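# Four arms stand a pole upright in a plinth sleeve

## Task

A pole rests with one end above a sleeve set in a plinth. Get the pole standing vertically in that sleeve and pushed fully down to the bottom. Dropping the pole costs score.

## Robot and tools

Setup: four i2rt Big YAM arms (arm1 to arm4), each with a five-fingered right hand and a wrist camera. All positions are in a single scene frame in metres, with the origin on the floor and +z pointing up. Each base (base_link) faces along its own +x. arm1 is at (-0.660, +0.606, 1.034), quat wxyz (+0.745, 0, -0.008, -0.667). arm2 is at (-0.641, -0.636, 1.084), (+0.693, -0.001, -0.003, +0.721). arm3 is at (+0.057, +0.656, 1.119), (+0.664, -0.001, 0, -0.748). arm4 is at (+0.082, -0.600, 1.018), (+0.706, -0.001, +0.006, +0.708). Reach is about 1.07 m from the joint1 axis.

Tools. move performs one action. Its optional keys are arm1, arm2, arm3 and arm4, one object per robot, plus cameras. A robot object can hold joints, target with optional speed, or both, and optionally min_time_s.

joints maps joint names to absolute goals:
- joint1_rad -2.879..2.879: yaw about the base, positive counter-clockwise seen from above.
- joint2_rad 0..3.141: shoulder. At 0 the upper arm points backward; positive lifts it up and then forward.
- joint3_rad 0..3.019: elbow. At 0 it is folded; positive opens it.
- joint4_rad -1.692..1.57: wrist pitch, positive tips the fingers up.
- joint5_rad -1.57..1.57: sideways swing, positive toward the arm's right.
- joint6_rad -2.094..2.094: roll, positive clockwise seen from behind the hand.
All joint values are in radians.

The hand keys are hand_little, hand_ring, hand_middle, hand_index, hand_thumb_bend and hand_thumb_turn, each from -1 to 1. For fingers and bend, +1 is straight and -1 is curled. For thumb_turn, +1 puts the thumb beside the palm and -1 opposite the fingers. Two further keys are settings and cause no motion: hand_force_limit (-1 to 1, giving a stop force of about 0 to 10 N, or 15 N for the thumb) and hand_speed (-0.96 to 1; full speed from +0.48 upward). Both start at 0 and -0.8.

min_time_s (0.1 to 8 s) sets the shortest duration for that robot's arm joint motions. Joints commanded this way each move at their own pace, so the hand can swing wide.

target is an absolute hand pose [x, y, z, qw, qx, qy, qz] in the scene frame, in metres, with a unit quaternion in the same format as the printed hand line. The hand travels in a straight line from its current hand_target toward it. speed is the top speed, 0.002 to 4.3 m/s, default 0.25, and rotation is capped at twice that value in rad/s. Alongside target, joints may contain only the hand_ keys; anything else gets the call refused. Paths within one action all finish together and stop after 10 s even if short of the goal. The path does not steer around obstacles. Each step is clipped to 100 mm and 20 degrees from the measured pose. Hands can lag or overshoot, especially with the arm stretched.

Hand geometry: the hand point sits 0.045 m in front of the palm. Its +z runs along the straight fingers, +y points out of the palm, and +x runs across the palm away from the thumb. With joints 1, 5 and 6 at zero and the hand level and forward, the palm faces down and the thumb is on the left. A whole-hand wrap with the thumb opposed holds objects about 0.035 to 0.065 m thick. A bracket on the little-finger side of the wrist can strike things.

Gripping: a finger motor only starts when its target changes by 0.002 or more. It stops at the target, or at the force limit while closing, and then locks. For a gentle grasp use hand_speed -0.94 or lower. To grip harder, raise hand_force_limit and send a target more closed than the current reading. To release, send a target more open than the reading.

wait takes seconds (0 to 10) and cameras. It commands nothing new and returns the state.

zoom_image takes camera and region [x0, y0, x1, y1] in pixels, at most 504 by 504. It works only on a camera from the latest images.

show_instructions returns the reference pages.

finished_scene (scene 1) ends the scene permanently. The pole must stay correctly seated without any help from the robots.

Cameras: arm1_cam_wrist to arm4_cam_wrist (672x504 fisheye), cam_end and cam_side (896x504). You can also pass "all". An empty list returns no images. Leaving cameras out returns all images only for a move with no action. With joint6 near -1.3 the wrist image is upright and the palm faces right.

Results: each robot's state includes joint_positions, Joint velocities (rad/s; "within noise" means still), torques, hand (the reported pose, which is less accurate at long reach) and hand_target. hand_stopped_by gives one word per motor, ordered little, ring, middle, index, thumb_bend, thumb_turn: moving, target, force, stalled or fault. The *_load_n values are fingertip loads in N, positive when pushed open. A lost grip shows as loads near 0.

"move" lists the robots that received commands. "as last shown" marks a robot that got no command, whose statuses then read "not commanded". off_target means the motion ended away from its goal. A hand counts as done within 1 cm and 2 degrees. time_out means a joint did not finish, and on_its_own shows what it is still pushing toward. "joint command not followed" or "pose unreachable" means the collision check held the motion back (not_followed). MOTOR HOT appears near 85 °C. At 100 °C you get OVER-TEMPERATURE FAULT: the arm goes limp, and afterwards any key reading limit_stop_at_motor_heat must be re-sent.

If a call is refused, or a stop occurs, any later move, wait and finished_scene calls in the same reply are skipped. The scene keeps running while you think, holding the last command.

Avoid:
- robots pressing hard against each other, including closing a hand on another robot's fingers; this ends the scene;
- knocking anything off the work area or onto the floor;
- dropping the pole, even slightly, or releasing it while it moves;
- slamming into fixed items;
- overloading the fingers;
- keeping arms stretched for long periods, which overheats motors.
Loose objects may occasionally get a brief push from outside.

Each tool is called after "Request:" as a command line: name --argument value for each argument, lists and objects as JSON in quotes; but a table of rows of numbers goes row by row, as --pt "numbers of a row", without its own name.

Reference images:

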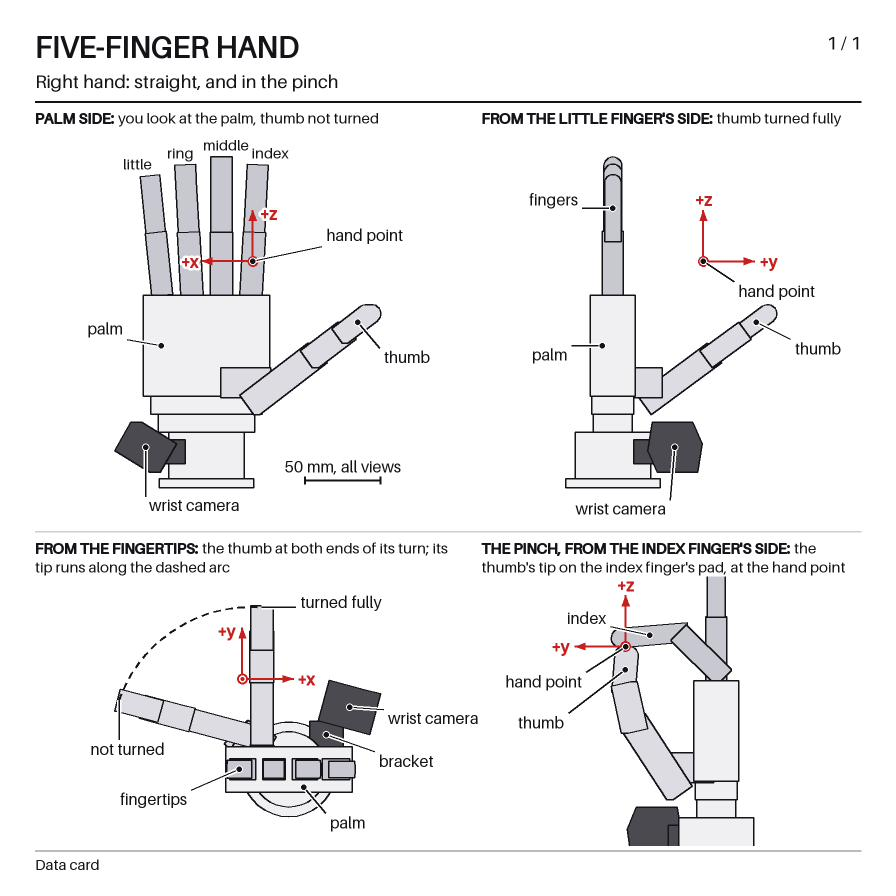

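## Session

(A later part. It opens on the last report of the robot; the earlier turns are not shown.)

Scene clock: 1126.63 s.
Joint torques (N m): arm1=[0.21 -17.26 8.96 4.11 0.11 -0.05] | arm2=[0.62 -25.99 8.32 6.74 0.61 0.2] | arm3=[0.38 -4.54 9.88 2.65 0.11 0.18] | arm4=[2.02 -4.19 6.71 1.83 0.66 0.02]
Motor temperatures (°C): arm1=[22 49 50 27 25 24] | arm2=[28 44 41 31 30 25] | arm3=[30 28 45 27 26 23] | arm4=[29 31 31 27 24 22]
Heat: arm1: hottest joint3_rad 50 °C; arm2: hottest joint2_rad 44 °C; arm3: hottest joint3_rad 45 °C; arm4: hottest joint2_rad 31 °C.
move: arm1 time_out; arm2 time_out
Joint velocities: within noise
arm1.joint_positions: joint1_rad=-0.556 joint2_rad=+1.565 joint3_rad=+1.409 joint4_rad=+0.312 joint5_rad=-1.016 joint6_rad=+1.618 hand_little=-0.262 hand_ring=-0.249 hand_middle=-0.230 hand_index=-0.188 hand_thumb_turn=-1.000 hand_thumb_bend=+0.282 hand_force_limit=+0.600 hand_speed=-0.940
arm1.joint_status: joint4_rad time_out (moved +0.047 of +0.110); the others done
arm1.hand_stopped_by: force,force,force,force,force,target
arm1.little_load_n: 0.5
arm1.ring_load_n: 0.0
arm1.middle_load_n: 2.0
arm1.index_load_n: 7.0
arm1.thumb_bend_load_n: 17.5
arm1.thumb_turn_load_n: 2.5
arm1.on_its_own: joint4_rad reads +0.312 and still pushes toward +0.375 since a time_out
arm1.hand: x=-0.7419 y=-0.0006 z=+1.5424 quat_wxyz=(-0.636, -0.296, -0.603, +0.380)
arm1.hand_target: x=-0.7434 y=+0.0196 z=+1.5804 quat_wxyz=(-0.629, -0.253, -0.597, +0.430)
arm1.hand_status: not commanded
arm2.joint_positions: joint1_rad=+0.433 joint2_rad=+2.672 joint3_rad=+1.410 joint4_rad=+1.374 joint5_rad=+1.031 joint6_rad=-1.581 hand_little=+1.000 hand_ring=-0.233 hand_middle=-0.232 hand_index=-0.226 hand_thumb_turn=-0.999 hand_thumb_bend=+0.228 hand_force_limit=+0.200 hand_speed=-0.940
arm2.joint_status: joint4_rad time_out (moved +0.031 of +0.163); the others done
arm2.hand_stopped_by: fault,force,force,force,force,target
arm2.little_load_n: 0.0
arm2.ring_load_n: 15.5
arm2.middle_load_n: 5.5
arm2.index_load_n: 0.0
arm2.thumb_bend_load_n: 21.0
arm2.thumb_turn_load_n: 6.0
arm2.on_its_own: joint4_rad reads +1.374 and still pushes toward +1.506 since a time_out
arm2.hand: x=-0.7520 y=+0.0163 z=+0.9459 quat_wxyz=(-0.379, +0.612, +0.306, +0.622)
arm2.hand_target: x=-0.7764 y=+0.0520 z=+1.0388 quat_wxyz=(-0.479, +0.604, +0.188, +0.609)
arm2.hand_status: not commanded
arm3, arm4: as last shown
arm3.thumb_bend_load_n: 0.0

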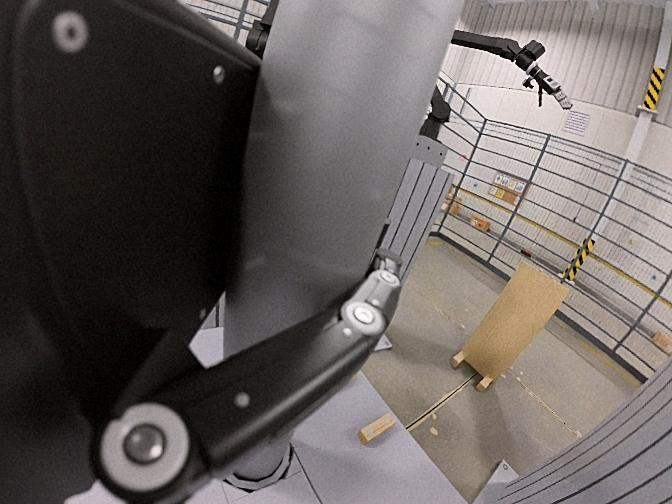

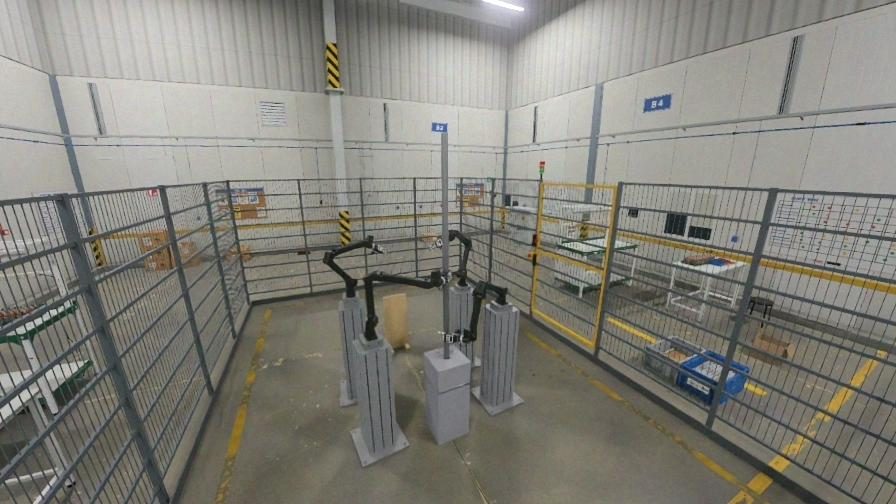

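Request:
move --arm1 '{"joints": {"joint1_rad": -0.565, "joint2_rad": 1.575, "joint3_rad": 1.355, "joint4_rad": 0.35, "joint5_rad": -1.016, "joint6_rad": 1.615}, "min_time_s": 3}' --arm2 '{"joints": {"joint1_rad": 0.438, "joint2_rad": 2.635, "joint3_rad": 1.448, "joint4_rad": 1.478, "joint5_rad": 1.042, "joint6_rad": -1.575}, "min_time_s": 3}' --cameras '["arm2_cam_wrist", "cam_end", "cam_side"]'

Request:
zoom_image --camera "cam_end" --region '[410, 120, 480, 190]'

Request:
zoom_image --camera "cam_side" --region '[330, 90, 400, 160]'

Scene clock: 1135.43 s.
Joint torques (N m): arm1=[1.73 -13.57 5.29 2.18 0.02 -0.17] | arm2=[0.26 -21.48 6.15 5.38 0.28 0.11] | arm3=[0.44 -4.54 9.88 2.65 0.11 0.18] | arm4=[1.79 -4.19 6.69 1.89 0.66 0.03]
Motor temperatures (°C): arm1=[22 48 49 27 25 24] | arm2=[28 44 40 31 29 25] | arm3=[30 28 45 27 26 23] | arm4=[29 31 31 27 24 22]
Heat: arm1: hottest joint3_rad 49 °C; arm2: hottest joint2_rad 44 °C; arm3: hottest joint3_rad 45 °C; arm4: hottest joint2_rad 31 °C.
move: arm1 done; arm2 time_out
Joint velocities: within noise
arm1.joint_positions: joint1_rad=-0.556 joint2_rad=+1.566 joint3_rad=+1.390 joint4_rad=+0.338 joint5_rad=-1.014 joint6_rad=+1.642 hand_little=-0.262 hand_ring=-0.249 hand_middle=-0.230 hand_index=-0.188 hand_thumb_turn=-1.000 hand_thumb_bend=+0.282 hand_force_limit=+0.600 hand_speed=-0.940
arm1.joint_status: all done
arm1.hand_stopped_by: force,force,force,force,force,target
arm1.little_load_n: 0.0
arm1.ring_load_n: 0.0
arm1.middle_load_n: 3.5
arm1.index_load_n: 9.5
arm1.thumb_bend_load_n: 15.0
arm1.thumb_turn_load_n: 3.0
arm1.hand: x=-0.7422 y=-0.0001 z=+1.5373 quat_wxyz=(-0.641, -0.302, -0.598, +0.375)
arm1.hand_target: x=-0.7473 y=-0.0008 z=+1.5140 quat_wxyz=(-0.634, -0.308, -0.603, +0.375)
arm1.hand_status: not commanded
arm2.joint_positions: joint1_rad=+0.434 joint2_rad=+2.679 joint3_rad=+1.413 joint4_rad=+1.379 joint5_rad=+1.031 joint6_rad=-1.589 hand_little=+1.000 hand_ring=-0.233 hand_middle=-0.232 hand_index=-0.226 hand_thumb_turn=-0.999 hand_thumb_bend=+0.228 hand_force_limit=+0.200 hand_speed=-0.940
arm2.joint_status: joint4_rad time_out (moved +0.006 of +0.104); the others done
arm2.hand_stopped_by: fault,force,force,force,force,target
arm2.little_load_n: 0.0
arm2.ring_load_n: 16.0
arm2.middle_load_n: 5.0
arm2.index_load_n: 0.0
arm2.thumb_bend_load_n: 21.0
arm2.thumb_turn_load_n: 4.5
arm2.on_its_own: joint4_rad reads +1.379 and still pushes toward +1.478 since a time_out
arm2.hand: x=-0.7518 y=+0.0157 z=+0.9439 quat_wxyz=(-0.377, +0.611, +0.308, +0.624)
arm2.hand_target: x=-0.7649 y=+0.0351 z=+0.9909 quat_wxyz=(-0.439, +0.608, +0.236, +0.618)
arm2.hand_status: not commanded
arm3, arm4: as last shown
arm3.thumb_turn_load_n: 0.0
arm4.middle_load_n: -0.5
arm4.thumb_turn_load_n: 0.5

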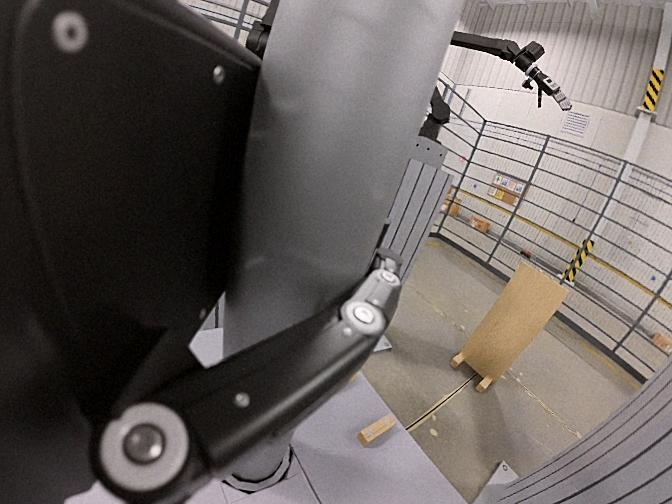

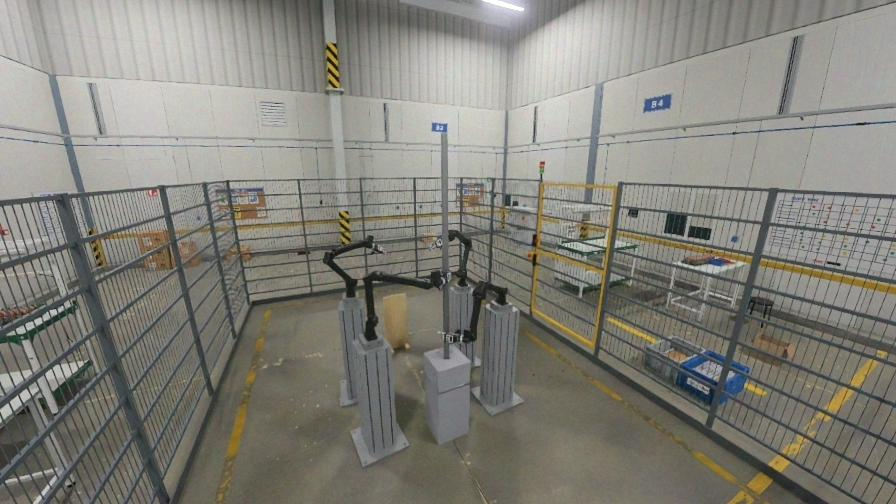

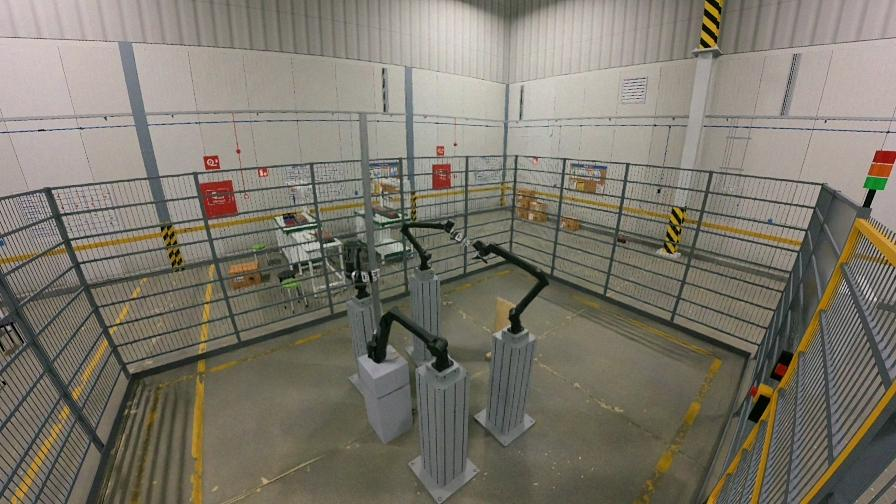

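Scaled by 7.200.

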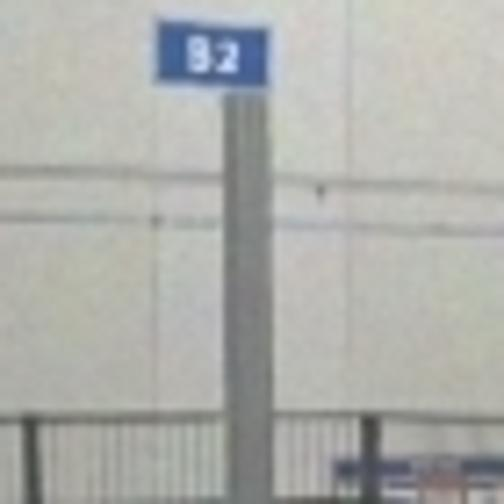

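Scaled by 7.200.

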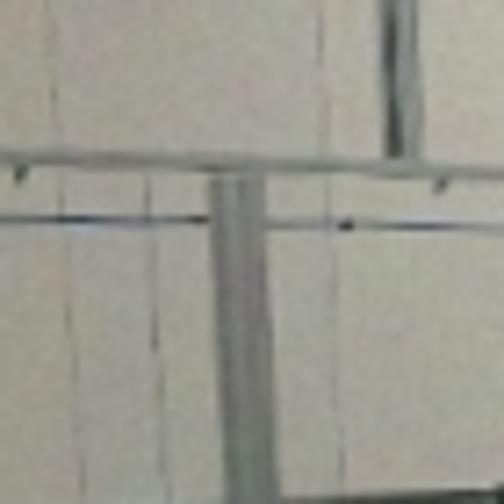

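Request:
move --arm1 '{"joints": {"joint1_rad": -0.558, "joint2_rad": 1.563, "joint3_rad": 1.402, "joint4_rad": 0.35, "joint5_rad": -1.014, "joint6_rad": 1.64}, "min_time_s": 2}' --arm2 '{"joints": {"joint1_rad": 0.435, "joint2_rad": 2.66, "joint3_rad": 1.43, "joint4_rad": 1.425, "joint5_rad": 1.033, "joint6_rad": -1.588}, "min_time_s": 2}' --cameras '["cam_end", "cam_side"]'

Request:
zoom_image --camera "cam_side" --region '[330, 230, 420, 380]'

Scene clock: 1139.30 s.
Joint torques (N m): arm1=[2.43 -13.27 8.68 2.24 0.08 0.01] | arm2=[-0.21 -20.07 4.72 3.59 -0.04 0.04] | arm3=[0.32 -4.48 9.87 2.62 0.11 0.18] | arm4=[1.9 -4.01 6.72 1.8 0.66 0.01]
Motor temperatures (°C): arm1=[22 47 48 27 25 24] | arm2=[28 44 40 31 29 25] | arm3=[30 28 45 27 26 23] | arm4=[29 31 31 27 24 22]
Heat: arm1: hottest joint3_rad 48 °C; arm2: hottest joint2_rad 44 °C; arm3: hottest joint3_rad 45 °C; arm4: hottest joint2_rad 31 °C.
move: arm1 done; arm2 done
Joint velocities: within noise
arm1.joint_positions: joint1_rad=-0.556 joint2_rad=+1.565 joint3_rad=+1.390 joint4_rad=+0.338 joint5_rad=-1.014 joint6_rad=+1.647 hand_little=-0.262 hand_ring=-0.249 hand_middle=-0.230 hand_index=-0.188 hand_thumb_turn=-1.000 hand_thumb_bend=+0.282 hand_force_limit=+0.600 hand_speed=-0.940
arm1.joint_status: all done
arm1.hand_stopped_by: force,force,force,force,force,target
arm1.little_load_n: 0.0
arm1.ring_load_n: 0.0
arm1.middle_load_n: 3.5
arm1.index_load_n: 9.5
arm1.thumb_bend_load_n: 14.5
arm1.thumb_turn_load_n: 2.5
arm1.hand: x=-0.7423 y=-0.0001 z=+1.5378 quat_wxyz=(-0.641, -0.303, -0.598, +0.374)
arm1.hand_target: x=-0.7427 y=+0.0018 z=+1.5462 quat_wxyz=(-0.640, -0.292, -0.597, +0.385)
arm1.hand_status: not commanded
arm2.joint_positions: joint1_rad=+0.434 joint2_rad=+2.680 joint3_rad=+1.413 joint4_rad=+1.379 joint5_rad=+1.029 joint6_rad=-1.590 hand_little=+1.000 hand_ring=-0.233 hand_middle=-0.232 hand_index=-0.226 hand_thumb_turn=-0.999 hand_thumb_bend=+0.228 hand_force_limit=+0.200 hand_speed=-0.940
arm2.joint_status: all done
arm2.hand_stopped_by: fault,force,force,force,force,target
arm2.little_load_n: 0.0
arm2.ring_load_n: 16.0
arm2.middle_load_n: 5.0
arm2.index_load_n: 0.0
arm2.thumb_bend_load_n: 21.0
arm2.thumb_turn_load_n: 4.5
arm2.hand: x=-0.7517 y=+0.0155 z=+0.9431 quat_wxyz=(-0.377, +0.611, +0.310, +0.624)
arm2.hand_target: x=-0.7577 y=+0.0255 z=+0.9652 quat_wxyz=(-0.405, +0.609, +0.278, +0.623)
arm2.hand_status: not commanded
arm3, arm4: as last shown
arm3.ring_load_n: -0.5
arm4.middle_load_n: 0.0

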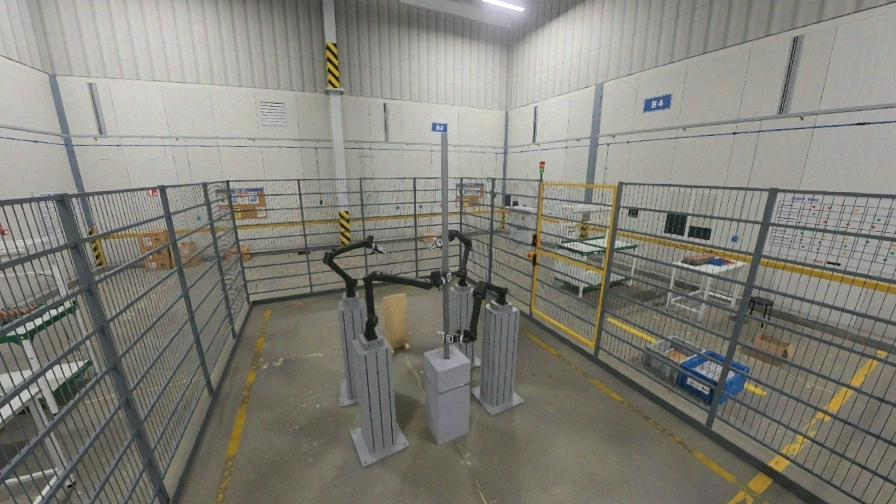

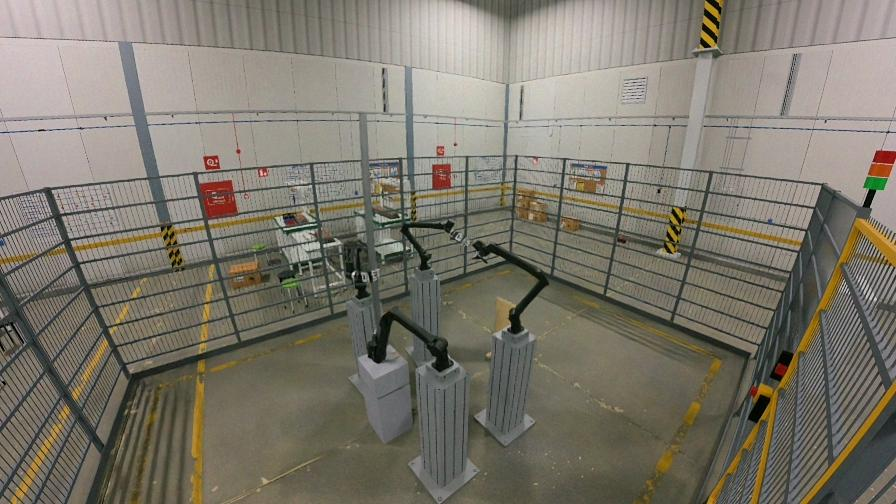

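Scaled by 3.360.

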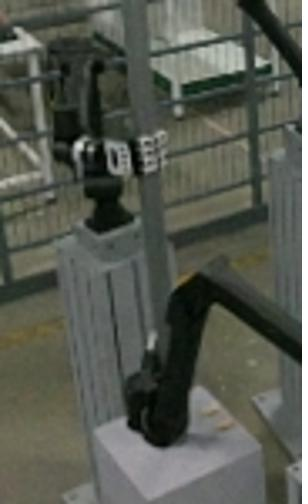

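Request:
move --arm1 '{"joints": {"joint1_rad": -0.556, "joint2_rad": 1.605, "joint3_rad": 1.435, "joint4_rad": 0.35, "joint5_rad": -1.014, "joint6_rad": 1.64}, "min_time_s": 2}' --cameras '["cam_end", "cam_side"]'

Request:
zoom_image --camera "cam_end" --region '[410, 120, 480, 190]'

Scene clock: 1143.73 s.
Joint torques (N m): arm1=[1.38 -11.99 10.11 2 0.06 -0.09] | arm2=[-0.44 -20.13 4.82 3.43 -0.08 0.05] | arm3=[0.32 -4.54 9.88 2.65 0.11 0.18] | arm4=[1.9 -4.25 6.74 1.88 0.65 0.02]
Motor temperatures (°C): arm1=[22 47 48 27 25 24] | arm2=[28 43 39 30 29 25] | arm3=[30 28 45 27 26 23] | arm4=[29 31 31 27 24 22]
Heat: arm1: hottest joint3_rad 48 °C; arm2: hottest joint2_rad 43 °C; arm3: hottest joint3_rad 45 °C; arm4: hottest joint2_rad 31 °C.
move: arm1 done
Joint velocities: within noise
arm1.joint_positions: joint1_rad=-0.556 joint2_rad=+1.575 joint3_rad=+1.401 joint4_rad=+0.338 joint5_rad=-1.014 joint6_rad=+1.652 hand_little=-0.262 hand_ring=-0.249 hand_middle=-0.230 hand_index=-0.188 hand_thumb_turn=-1.000 hand_thumb_bend=+0.282 hand_force_limit=+0.600 hand_speed=-0.940
arm1.joint_status: all done
arm1.hand_stopped_by: force,force,force,force,force,target
arm1.little_load_n: 0.0
arm1.ring_load_n: 0.0
arm1.middle_load_n: 3.5
arm1.index_load_n: 9.5
arm1.thumb_bend_load_n: 15.0
arm1.thumb_turn_load_n: 3.0
arm1.hand: x=-0.7439 y=-0.0033 z=+1.5384 quat_wxyz=(-0.642, -0.304, -0.597, +0.373)
arm1.hand_target: x=-0.7483 y=-0.0129 z=+1.5386 quat_wxyz=(-0.640, -0.295, -0.598, +0.382)
arm1.hand_status: not commanded
arm2, arm3, arm4: as last shown
arm2.joint_positions: joint1_rad=+0.434 joint2_rad=+2.680 joint3_rad=+1.413 joint4_rad=+1.379 joint5_rad=+1.030 joint6_rad=-1.592 hand_little=+1.000 hand_ring=-0.233 hand_middle=-0.232 hand_index=-0.226 hand_thumb_turn=-0.999 hand_thumb_bend=+0.228 hand_force_limit=+0.200 hand_speed=-0.940
arm2.ring_load_n: 15.5
arm2.hand: x=-0.7518 y=+0.0153 z=+0.9431 quat_wxyz=(-0.376, +0.611, +0.310, +0.624)
arm2.hand_target: x=-0.7577 y=+0.0256 z=+0.9652 quat_wxyz=(-0.405, +0.609, +0.278, +0.623)
arm3.ring_load_n: 0.0
arm4.thumb_turn_load_n: 0.0

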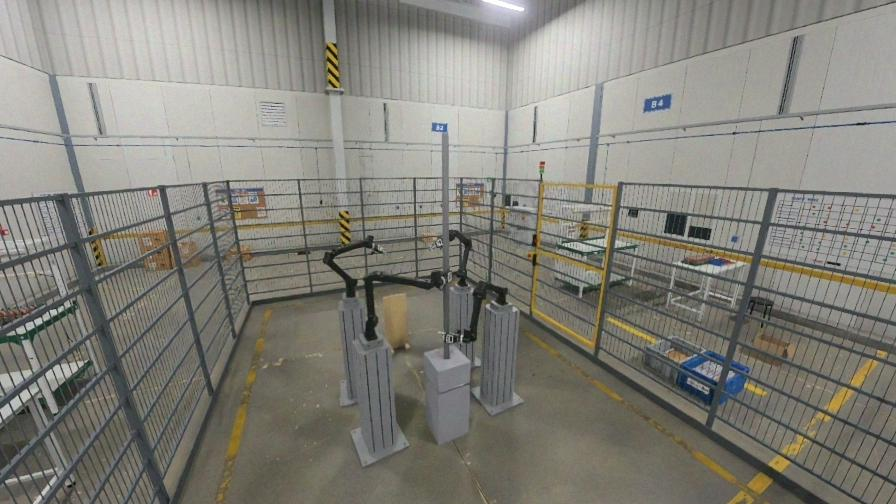

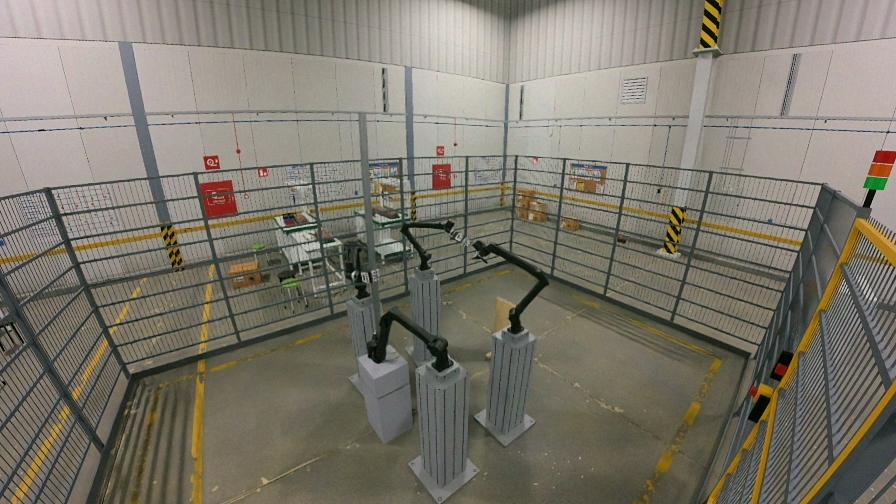

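Scaled by 7.200.

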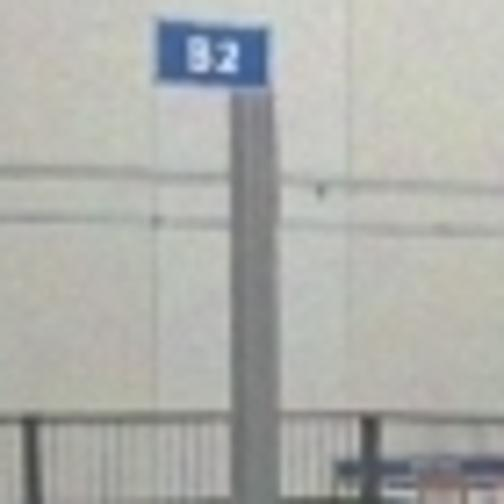

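Request:
move --arm1 '{"joints": {"hand_speed": -0.8, "hand_little": 0.9, "hand_ring": 0.9, "hand_middle": 0.9, "hand_index": 0.9, "hand_thumb_bend": 1.0}}' --cameras '["cam_end", "cam_side", "arm1_cam_wrist"]'

Request:
zoom_image --camera "cam_end" --region '[410, 120, 480, 190]'

Scene clock: 1148.47 s.
Joint torques (N m): arm1=[2.32 -13.51 10.22 2.17 0.12 -0.03] | arm2=[-1.03 -20.01 4.89 3.45 -0.3 0.09] | arm3=[0.44 -4.54 9.87 2.66 0.11 0.18] | arm4=[1.79 -4.25 6.74 1.91 0.66 0.03]
Motor temperatures (°C): arm1=[22 46 47 27 25 24] | arm2=[28 43 39 30 29 25] | arm3=[30 28 45 27 26 23] | arm4=[29 31 31 27 24 22]
Heat: arm1: hottest joint3_rad 47 °C; arm2: hottest joint2_rad 43 °C; arm3: hottest joint3_rad 45 °C; arm4: hottest joint2_rad 31 °C.
move: arm1 done
Joint velocities: within noise
arm1.joint_positions: joint1_rad=-0.556 joint2_rad=+1.593 joint3_rad=+1.401 joint4_rad=+0.338 joint5_rad=-1.015 joint6_rad=+1.650 hand_little=+0.900 hand_ring=+0.900 hand_middle=+0.900 hand_index=+0.900 hand_thumb_turn=-1.000 hand_thumb_bend=+1.000 hand_force_limit=+0.600 hand_speed=-0.800
arm1.joint_status: all done
arm1.hand_stopped_by: target,target,target,target,target,target
arm1.little_load_n: -0.5
arm1.ring_load_n: 0.0
arm1.middle_load_n: 0.0
arm1.index_load_n: 0.0
arm1.thumb_bend_load_n: 0.0
arm1.thumb_turn_load_n: -0.5
arm1.hand: x=-0.7467 y=-0.0092 z=+1.5279 quat_wxyz=(-0.642, -0.310, -0.598, +0.367)
arm1.hand_target: x=-0.7482 y=-0.0129 z=+1.5387 quat_wxyz=(-0.640, -0.295, -0.598, +0.382)
arm1.hand_status: not commanded
arm2, arm3, arm4: as last shown
arm2.joint_positions: joint1_rad=+0.438 joint2_rad=+2.681 joint3_rad=+1.413 joint4_rad=+1.379 joint5_rad=+1.036 joint6_rad=-1.595 hand_little=+1.000 hand_ring=-0.233 hand_middle=-0.232 hand_index=-0.226 hand_thumb_turn=-0.999 hand_thumb_bend=+0.228 hand_force_limit=+0.200 hand_speed=-0.940
arm2.ring_load_n: 14.0
arm2.middle_load_n: 4.5
arm2.thumb_turn_load_n: 5.0
arm2.hand: x=-0.7534 y=+0.0138 z=+0.9429 quat_wxyz=(-0.374, +0.611, +0.310, +0.625)
arm2.hand_target: x=-0.7575 y=+0.0256 z=+0.9651 quat_wxyz=(-0.405, +0.609, +0.278, +0.623)
arm3.thumb_bend_load_n: -0.5
pictures: arm1_cam_wrist, cam_end, cam_side

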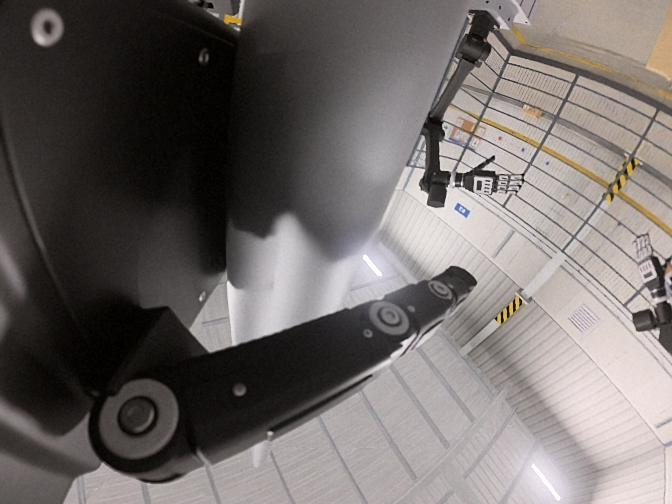

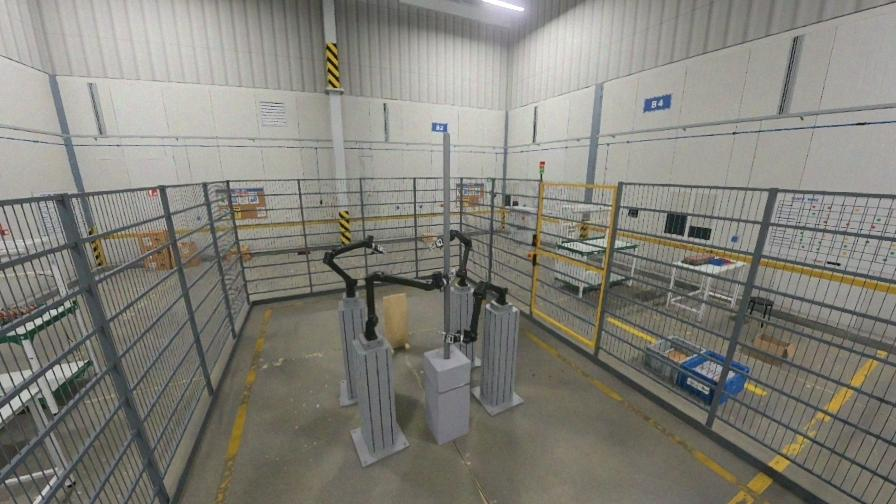

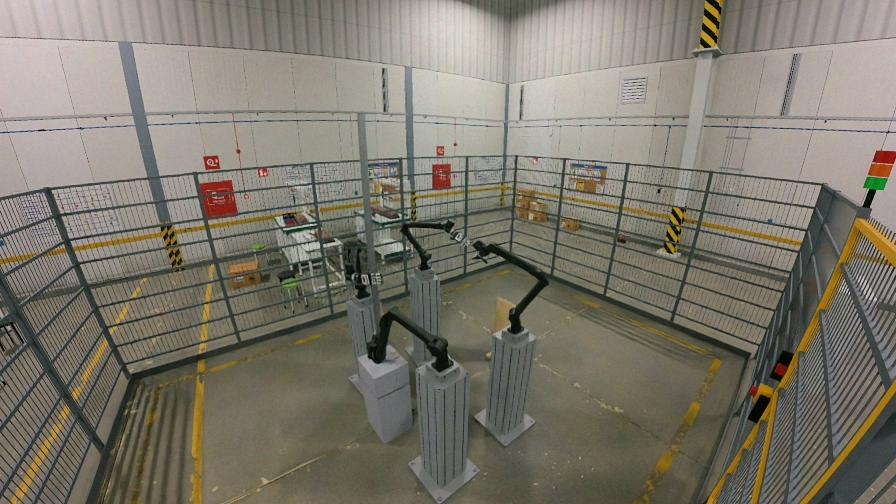

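Scaled by 7.200.

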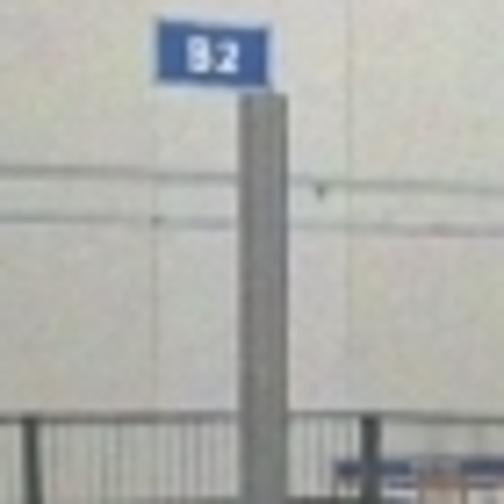

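Request:
move --arm1 '{"target": [-0.829, 0.1127, 1.5287, -0.640, -0.295, -0.598, 0.382], "speed": 0.08}' --cameras '["cam_end", "cam_side", "arm1_cam_wrist"]'

Request:
zoom_image --camera "cam_end" --region '[410, 120, 480, 190]'

Scene clock: 1152.73 s.
Joint torques (N m): arm1=[1.03 -13.98 6.91 2.13 0.13 0.16] | arm2=[-0.44 -20.01 4.92 3.47 -0.31 0.08] | arm3=[0.38 -4.54 9.87 2.62 0.11 0.17] | arm4=[1.85 -4.13 6.74 1.87 0.66 0.02]
Motor temperatures (°C): arm1=[22 46 47 27 25 24] | arm2=[28 43 38 30 29 25] | arm3=[30 28 45 27 26 23] | arm4=[29 31 31 27 24 22]
Heat: arm1: hottest joint3_rad 47 °C; arm2: hottest joint2_rad 43 °C; arm3: hottest joint3_rad 45 °C; arm4: hottest joint2_rad 31 °C.
move: arm1 off_target
Joint velocities: within noise
arm1.joint_positions: joint1_rad=-0.813 joint2_rad=+1.483 joint3_rad=+1.234 joint4_rad=+0.537 joint5_rad=-1.266 joint6_rad=+1.782 hand_little=+0.900 hand_ring=+0.900 hand_middle=+0.900 hand_index=+0.900 hand_thumb_turn=-1.000 hand_thumb_bend=+1.000 hand_force_limit=+0.600 hand_speed=-0.800
arm1.joint_status: not commanded
arm1.hand_stopped_by: target,target,target,target,target,target
arm1.little_load_n: 0.0
arm1.ring_load_n: 0.0
arm1.middle_load_n: 0.0
arm1.index_load_n: 0.0
arm1.thumb_bend_load_n: 0.0
arm1.thumb_turn_load_n: 0.0
arm1.hand: x=-0.8321 y=+0.1047 z=+1.5209 quat_wxyz=(-0.641, -0.303, -0.598, +0.374)
arm1.hand_target: x=-0.8291 y=+0.1125 z=+1.5286 quat_wxyz=(-0.640, -0.295, -0.598, +0.382)
arm1.hand_status: off_target (0.012 m and 1.3 deg from the pose sent, 0.147 m and 2.5 deg at the start)
arm2, arm3, arm4: as last shown
arm2.thumb_turn_load_n: 5.5
arm3.thumb_bend_load_n: 0.0
pictures: arm1_cam_wrist, cam_end, cam_side

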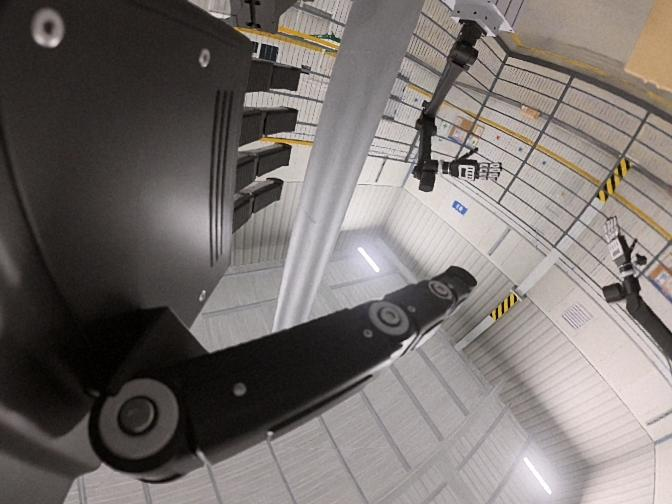

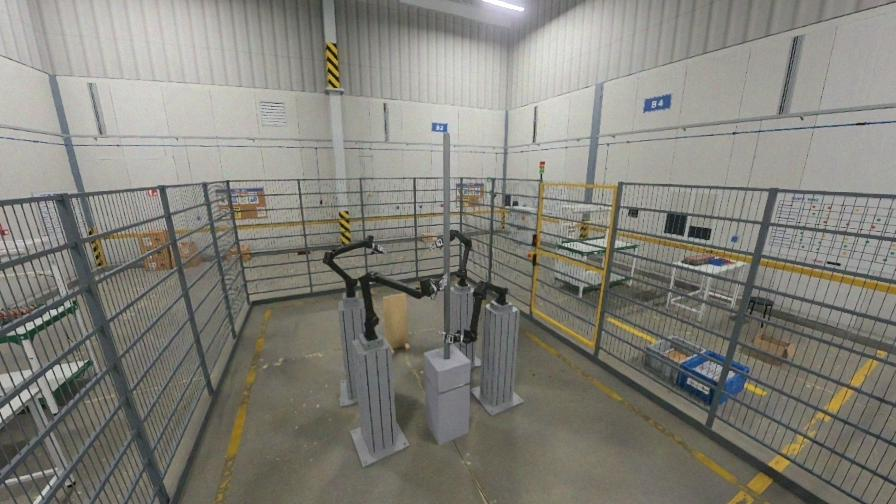

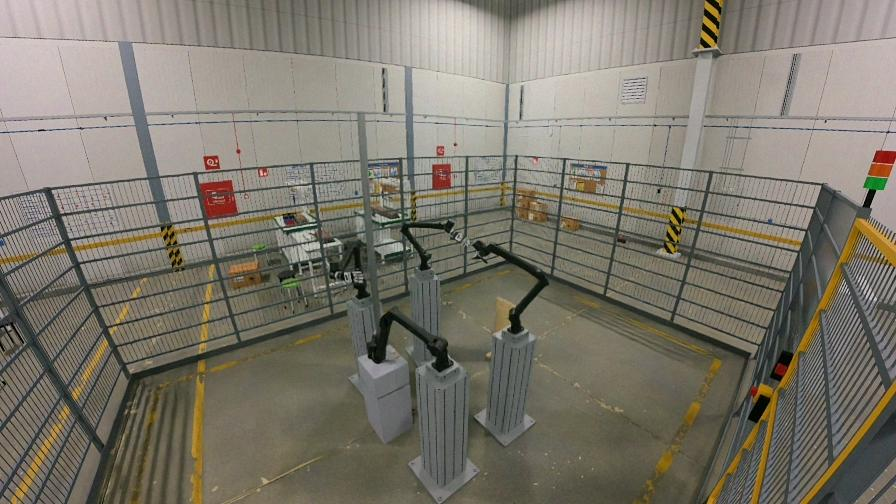

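Scaled by 7.200.

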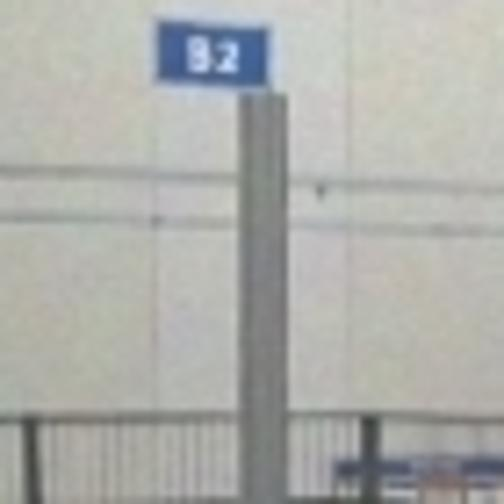

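Request:
move --arm2 '{"joints": {"hand_speed": -0.8, "hand_ring": 0.9, "hand_middle": 0.9, "hand_index": 0.9, "hand_thumb_bend": 1.0}}' --cameras '["cam_end", "cam_side", "arm2_cam_wrist"]'

Request:
zoom_image --camera "cam_end" --region '[410, 120, 480, 190]'

Scene clock: 1156.70 s.
Joint torques (N m): arm1=[1.44 -14.27 7.02 2.28 0.13 0.14] | arm2=[-0.32 -19.19 4.77 2.44 -0.31 0.11] | arm3=[0.32 -4.6 9.87 2.63 0.11 0.18] | arm4=[1.9 -4.19 6.74 1.85 0.66 0.03]
Motor temperatures (°C): arm1=[22 45 47 26 25 24] | arm2=[28 42 38 30 29 25] | arm3=[30 28 45 27 26 23] | arm4=[29 31 31 27 24 22]
Heat: arm1: hottest joint3_rad 47 °C; arm2: hottest joint2_rad 42 °C; arm3: hottest joint3_rad 45 °C; arm4: hottest joint2_rad 31 °C.
move: arm2 done
Joint velocities: within noise
arm1: as last shown
arm1.joint_positions: joint1_rad=-0.813 joint2_rad=+1.483 joint3_rad=+1.234 joint4_rad=+0.537 joint5_rad=-1.266 joint6_rad=+1.783 hand_little=+0.900 hand_ring=+0.900 hand_middle=+0.900 hand_index=+0.900 hand_thumb_turn=-1.000 hand_thumb_bend=+1.000 hand_force_limit=+0.600 hand_speed=-0.800
arm1.middle_load_n: -0.5
arm1.thumb_turn_load_n: -0.5
arm1.hand_target: x=-0.8290 y=+0.1125 z=+1.5286 quat_wxyz=(-0.640, -0.295, -0.598, +0.382)
arm2.joint_positions: joint1_rad=+0.439 joint2_rad=+2.670 joint3_rad=+1.413 joint4_rad=+1.409 joint5_rad=+1.035 joint6_rad=-1.595 hand_little=+1.000 hand_ring=+0.900 hand_middle=+0.900 hand_index=+0.900 hand_thumb_turn=-1.000 hand_thumb_bend=+1.000 hand_force_limit=+0.200 hand_speed=-0.800
arm2.joint_status: all done
arm2.hand_stopped_by: fault,target,target,target,target,target
arm2.little_load_n: 0.0
arm2.ring_load_n: 0.0
arm2.middle_load_n: 0.0
arm2.index_load_n: 0.0
arm2.thumb_bend_load_n: 0.0
arm2.thumb_turn_load_n: 0.0
arm2.hand: x=-0.7556 y=+0.0168 z=+0.9534 quat_wxyz=(-0.389, +0.609, +0.296, +0.624)
arm2.hand_target: x=-0.7577 y=+0.0256 z=+0.9652 quat_wxyz=(-0.405, +0.609, +0.278, +0.623)
arm2.hand_status: not commanded
arm3.joint_positions: joint1_rad=+0.682 joint2_rad=+0.839 joint3_rad=+0.944 joint4_rad=-0.522 joint5_rad=+0.146 joint6_rad=+0.908 hand_little=+0.900 hand_ring=+0.900 hand_middle=+0.900 hand_index=+0.900 hand_thumb_turn=-1.000 hand_thumb_bend=+1.000 hand_force_limit=+0.200 hand_speed=-0.700
arm3.joint_status: not commanded
arm3.hand_stopped_by: target,target,target,target,target,target
arm3.little_load_n: 0.0
arm3.ring_load_n: 0.0
arm3.middle_load_n: 0.0
arm3.index_load_n: 0.0
arm3.thumb_bend_load_n: 0.0
arm3.thumb_turn_load_n: 0.0
arm3.hand: x=+0.3277 y=+0.2980 z=+1.4925 quat_wxyz=(-0.319, -0.182, -0.817, +0.445)
arm3.hand_target: x=+0.3299 y=+0.3000 z=+1.5000 quat_wxyz=(-0.330, -0.185, -0.809, +0.450)
arm3.hand_status: not commanded
arm4.joint_positions: joint1_rad=+0.682 joint2_rad=+1.024 joint3_rad=+1.487 joint4_rad=-1.210 joint5_rad=+0.994 joint6_rad=-0.276 hand_little=+0.900 hand_ring=+0.900 hand_middle=+0.900 hand_index=+0.900 hand_thumb_turn=-1.000 hand_thumb_bend=+1.000 hand_force_limit=+0.200 hand_speed=-0.500
arm4.joint_status: not commanded
arm4.hand_stopped_by: target,target,target,target,target,target
arm4.little_load_n: 0.0
arm4.ring_load_n: 0.0
arm4.middle_load_n: 0.0
arm4.index_load_n: 0.0
arm4.thumb_bend_load_n: 0.0
arm4.thumb_turn_load_n: 0.0
arm4.hand: x=+0.0042 y=-0.2491 z=+1.4964 quat_wxyz=(-0.430, +0.806, +0.203, +0.353)
arm4.hand_target: x=+0.0001 y=-0.2500 z=+1.5001 quat_wxyz=(-0.442, +0.803, +0.199, +0.347)
arm4.hand_status: not commanded
pictures: arm2_cam_wrist, cam_end, cam_side

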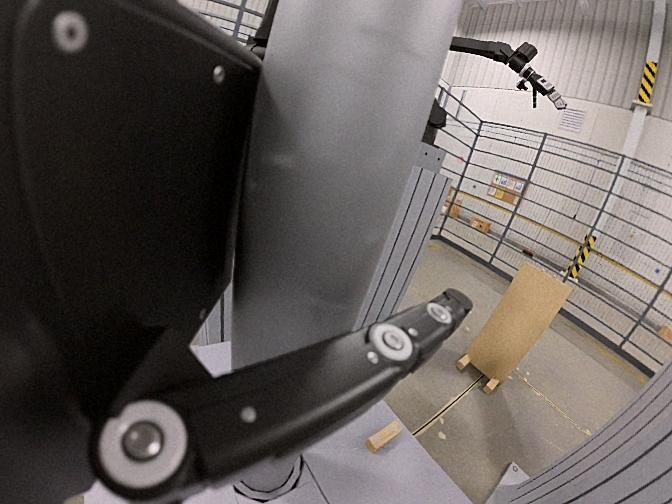

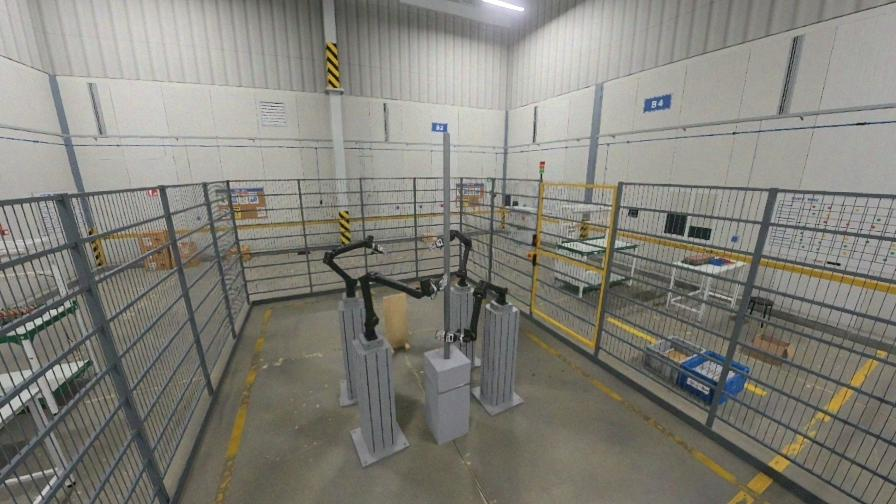

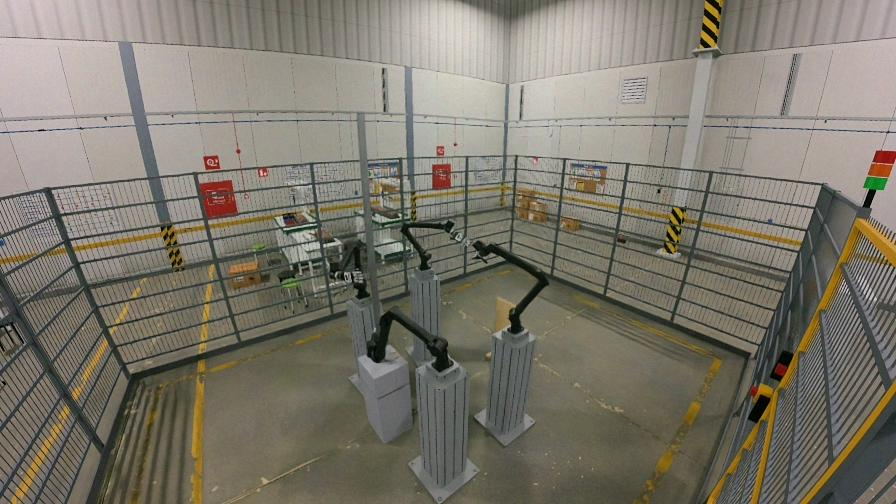

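Scaled by 7.200.

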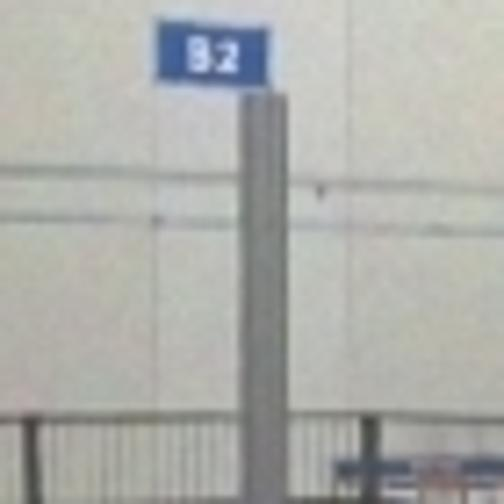

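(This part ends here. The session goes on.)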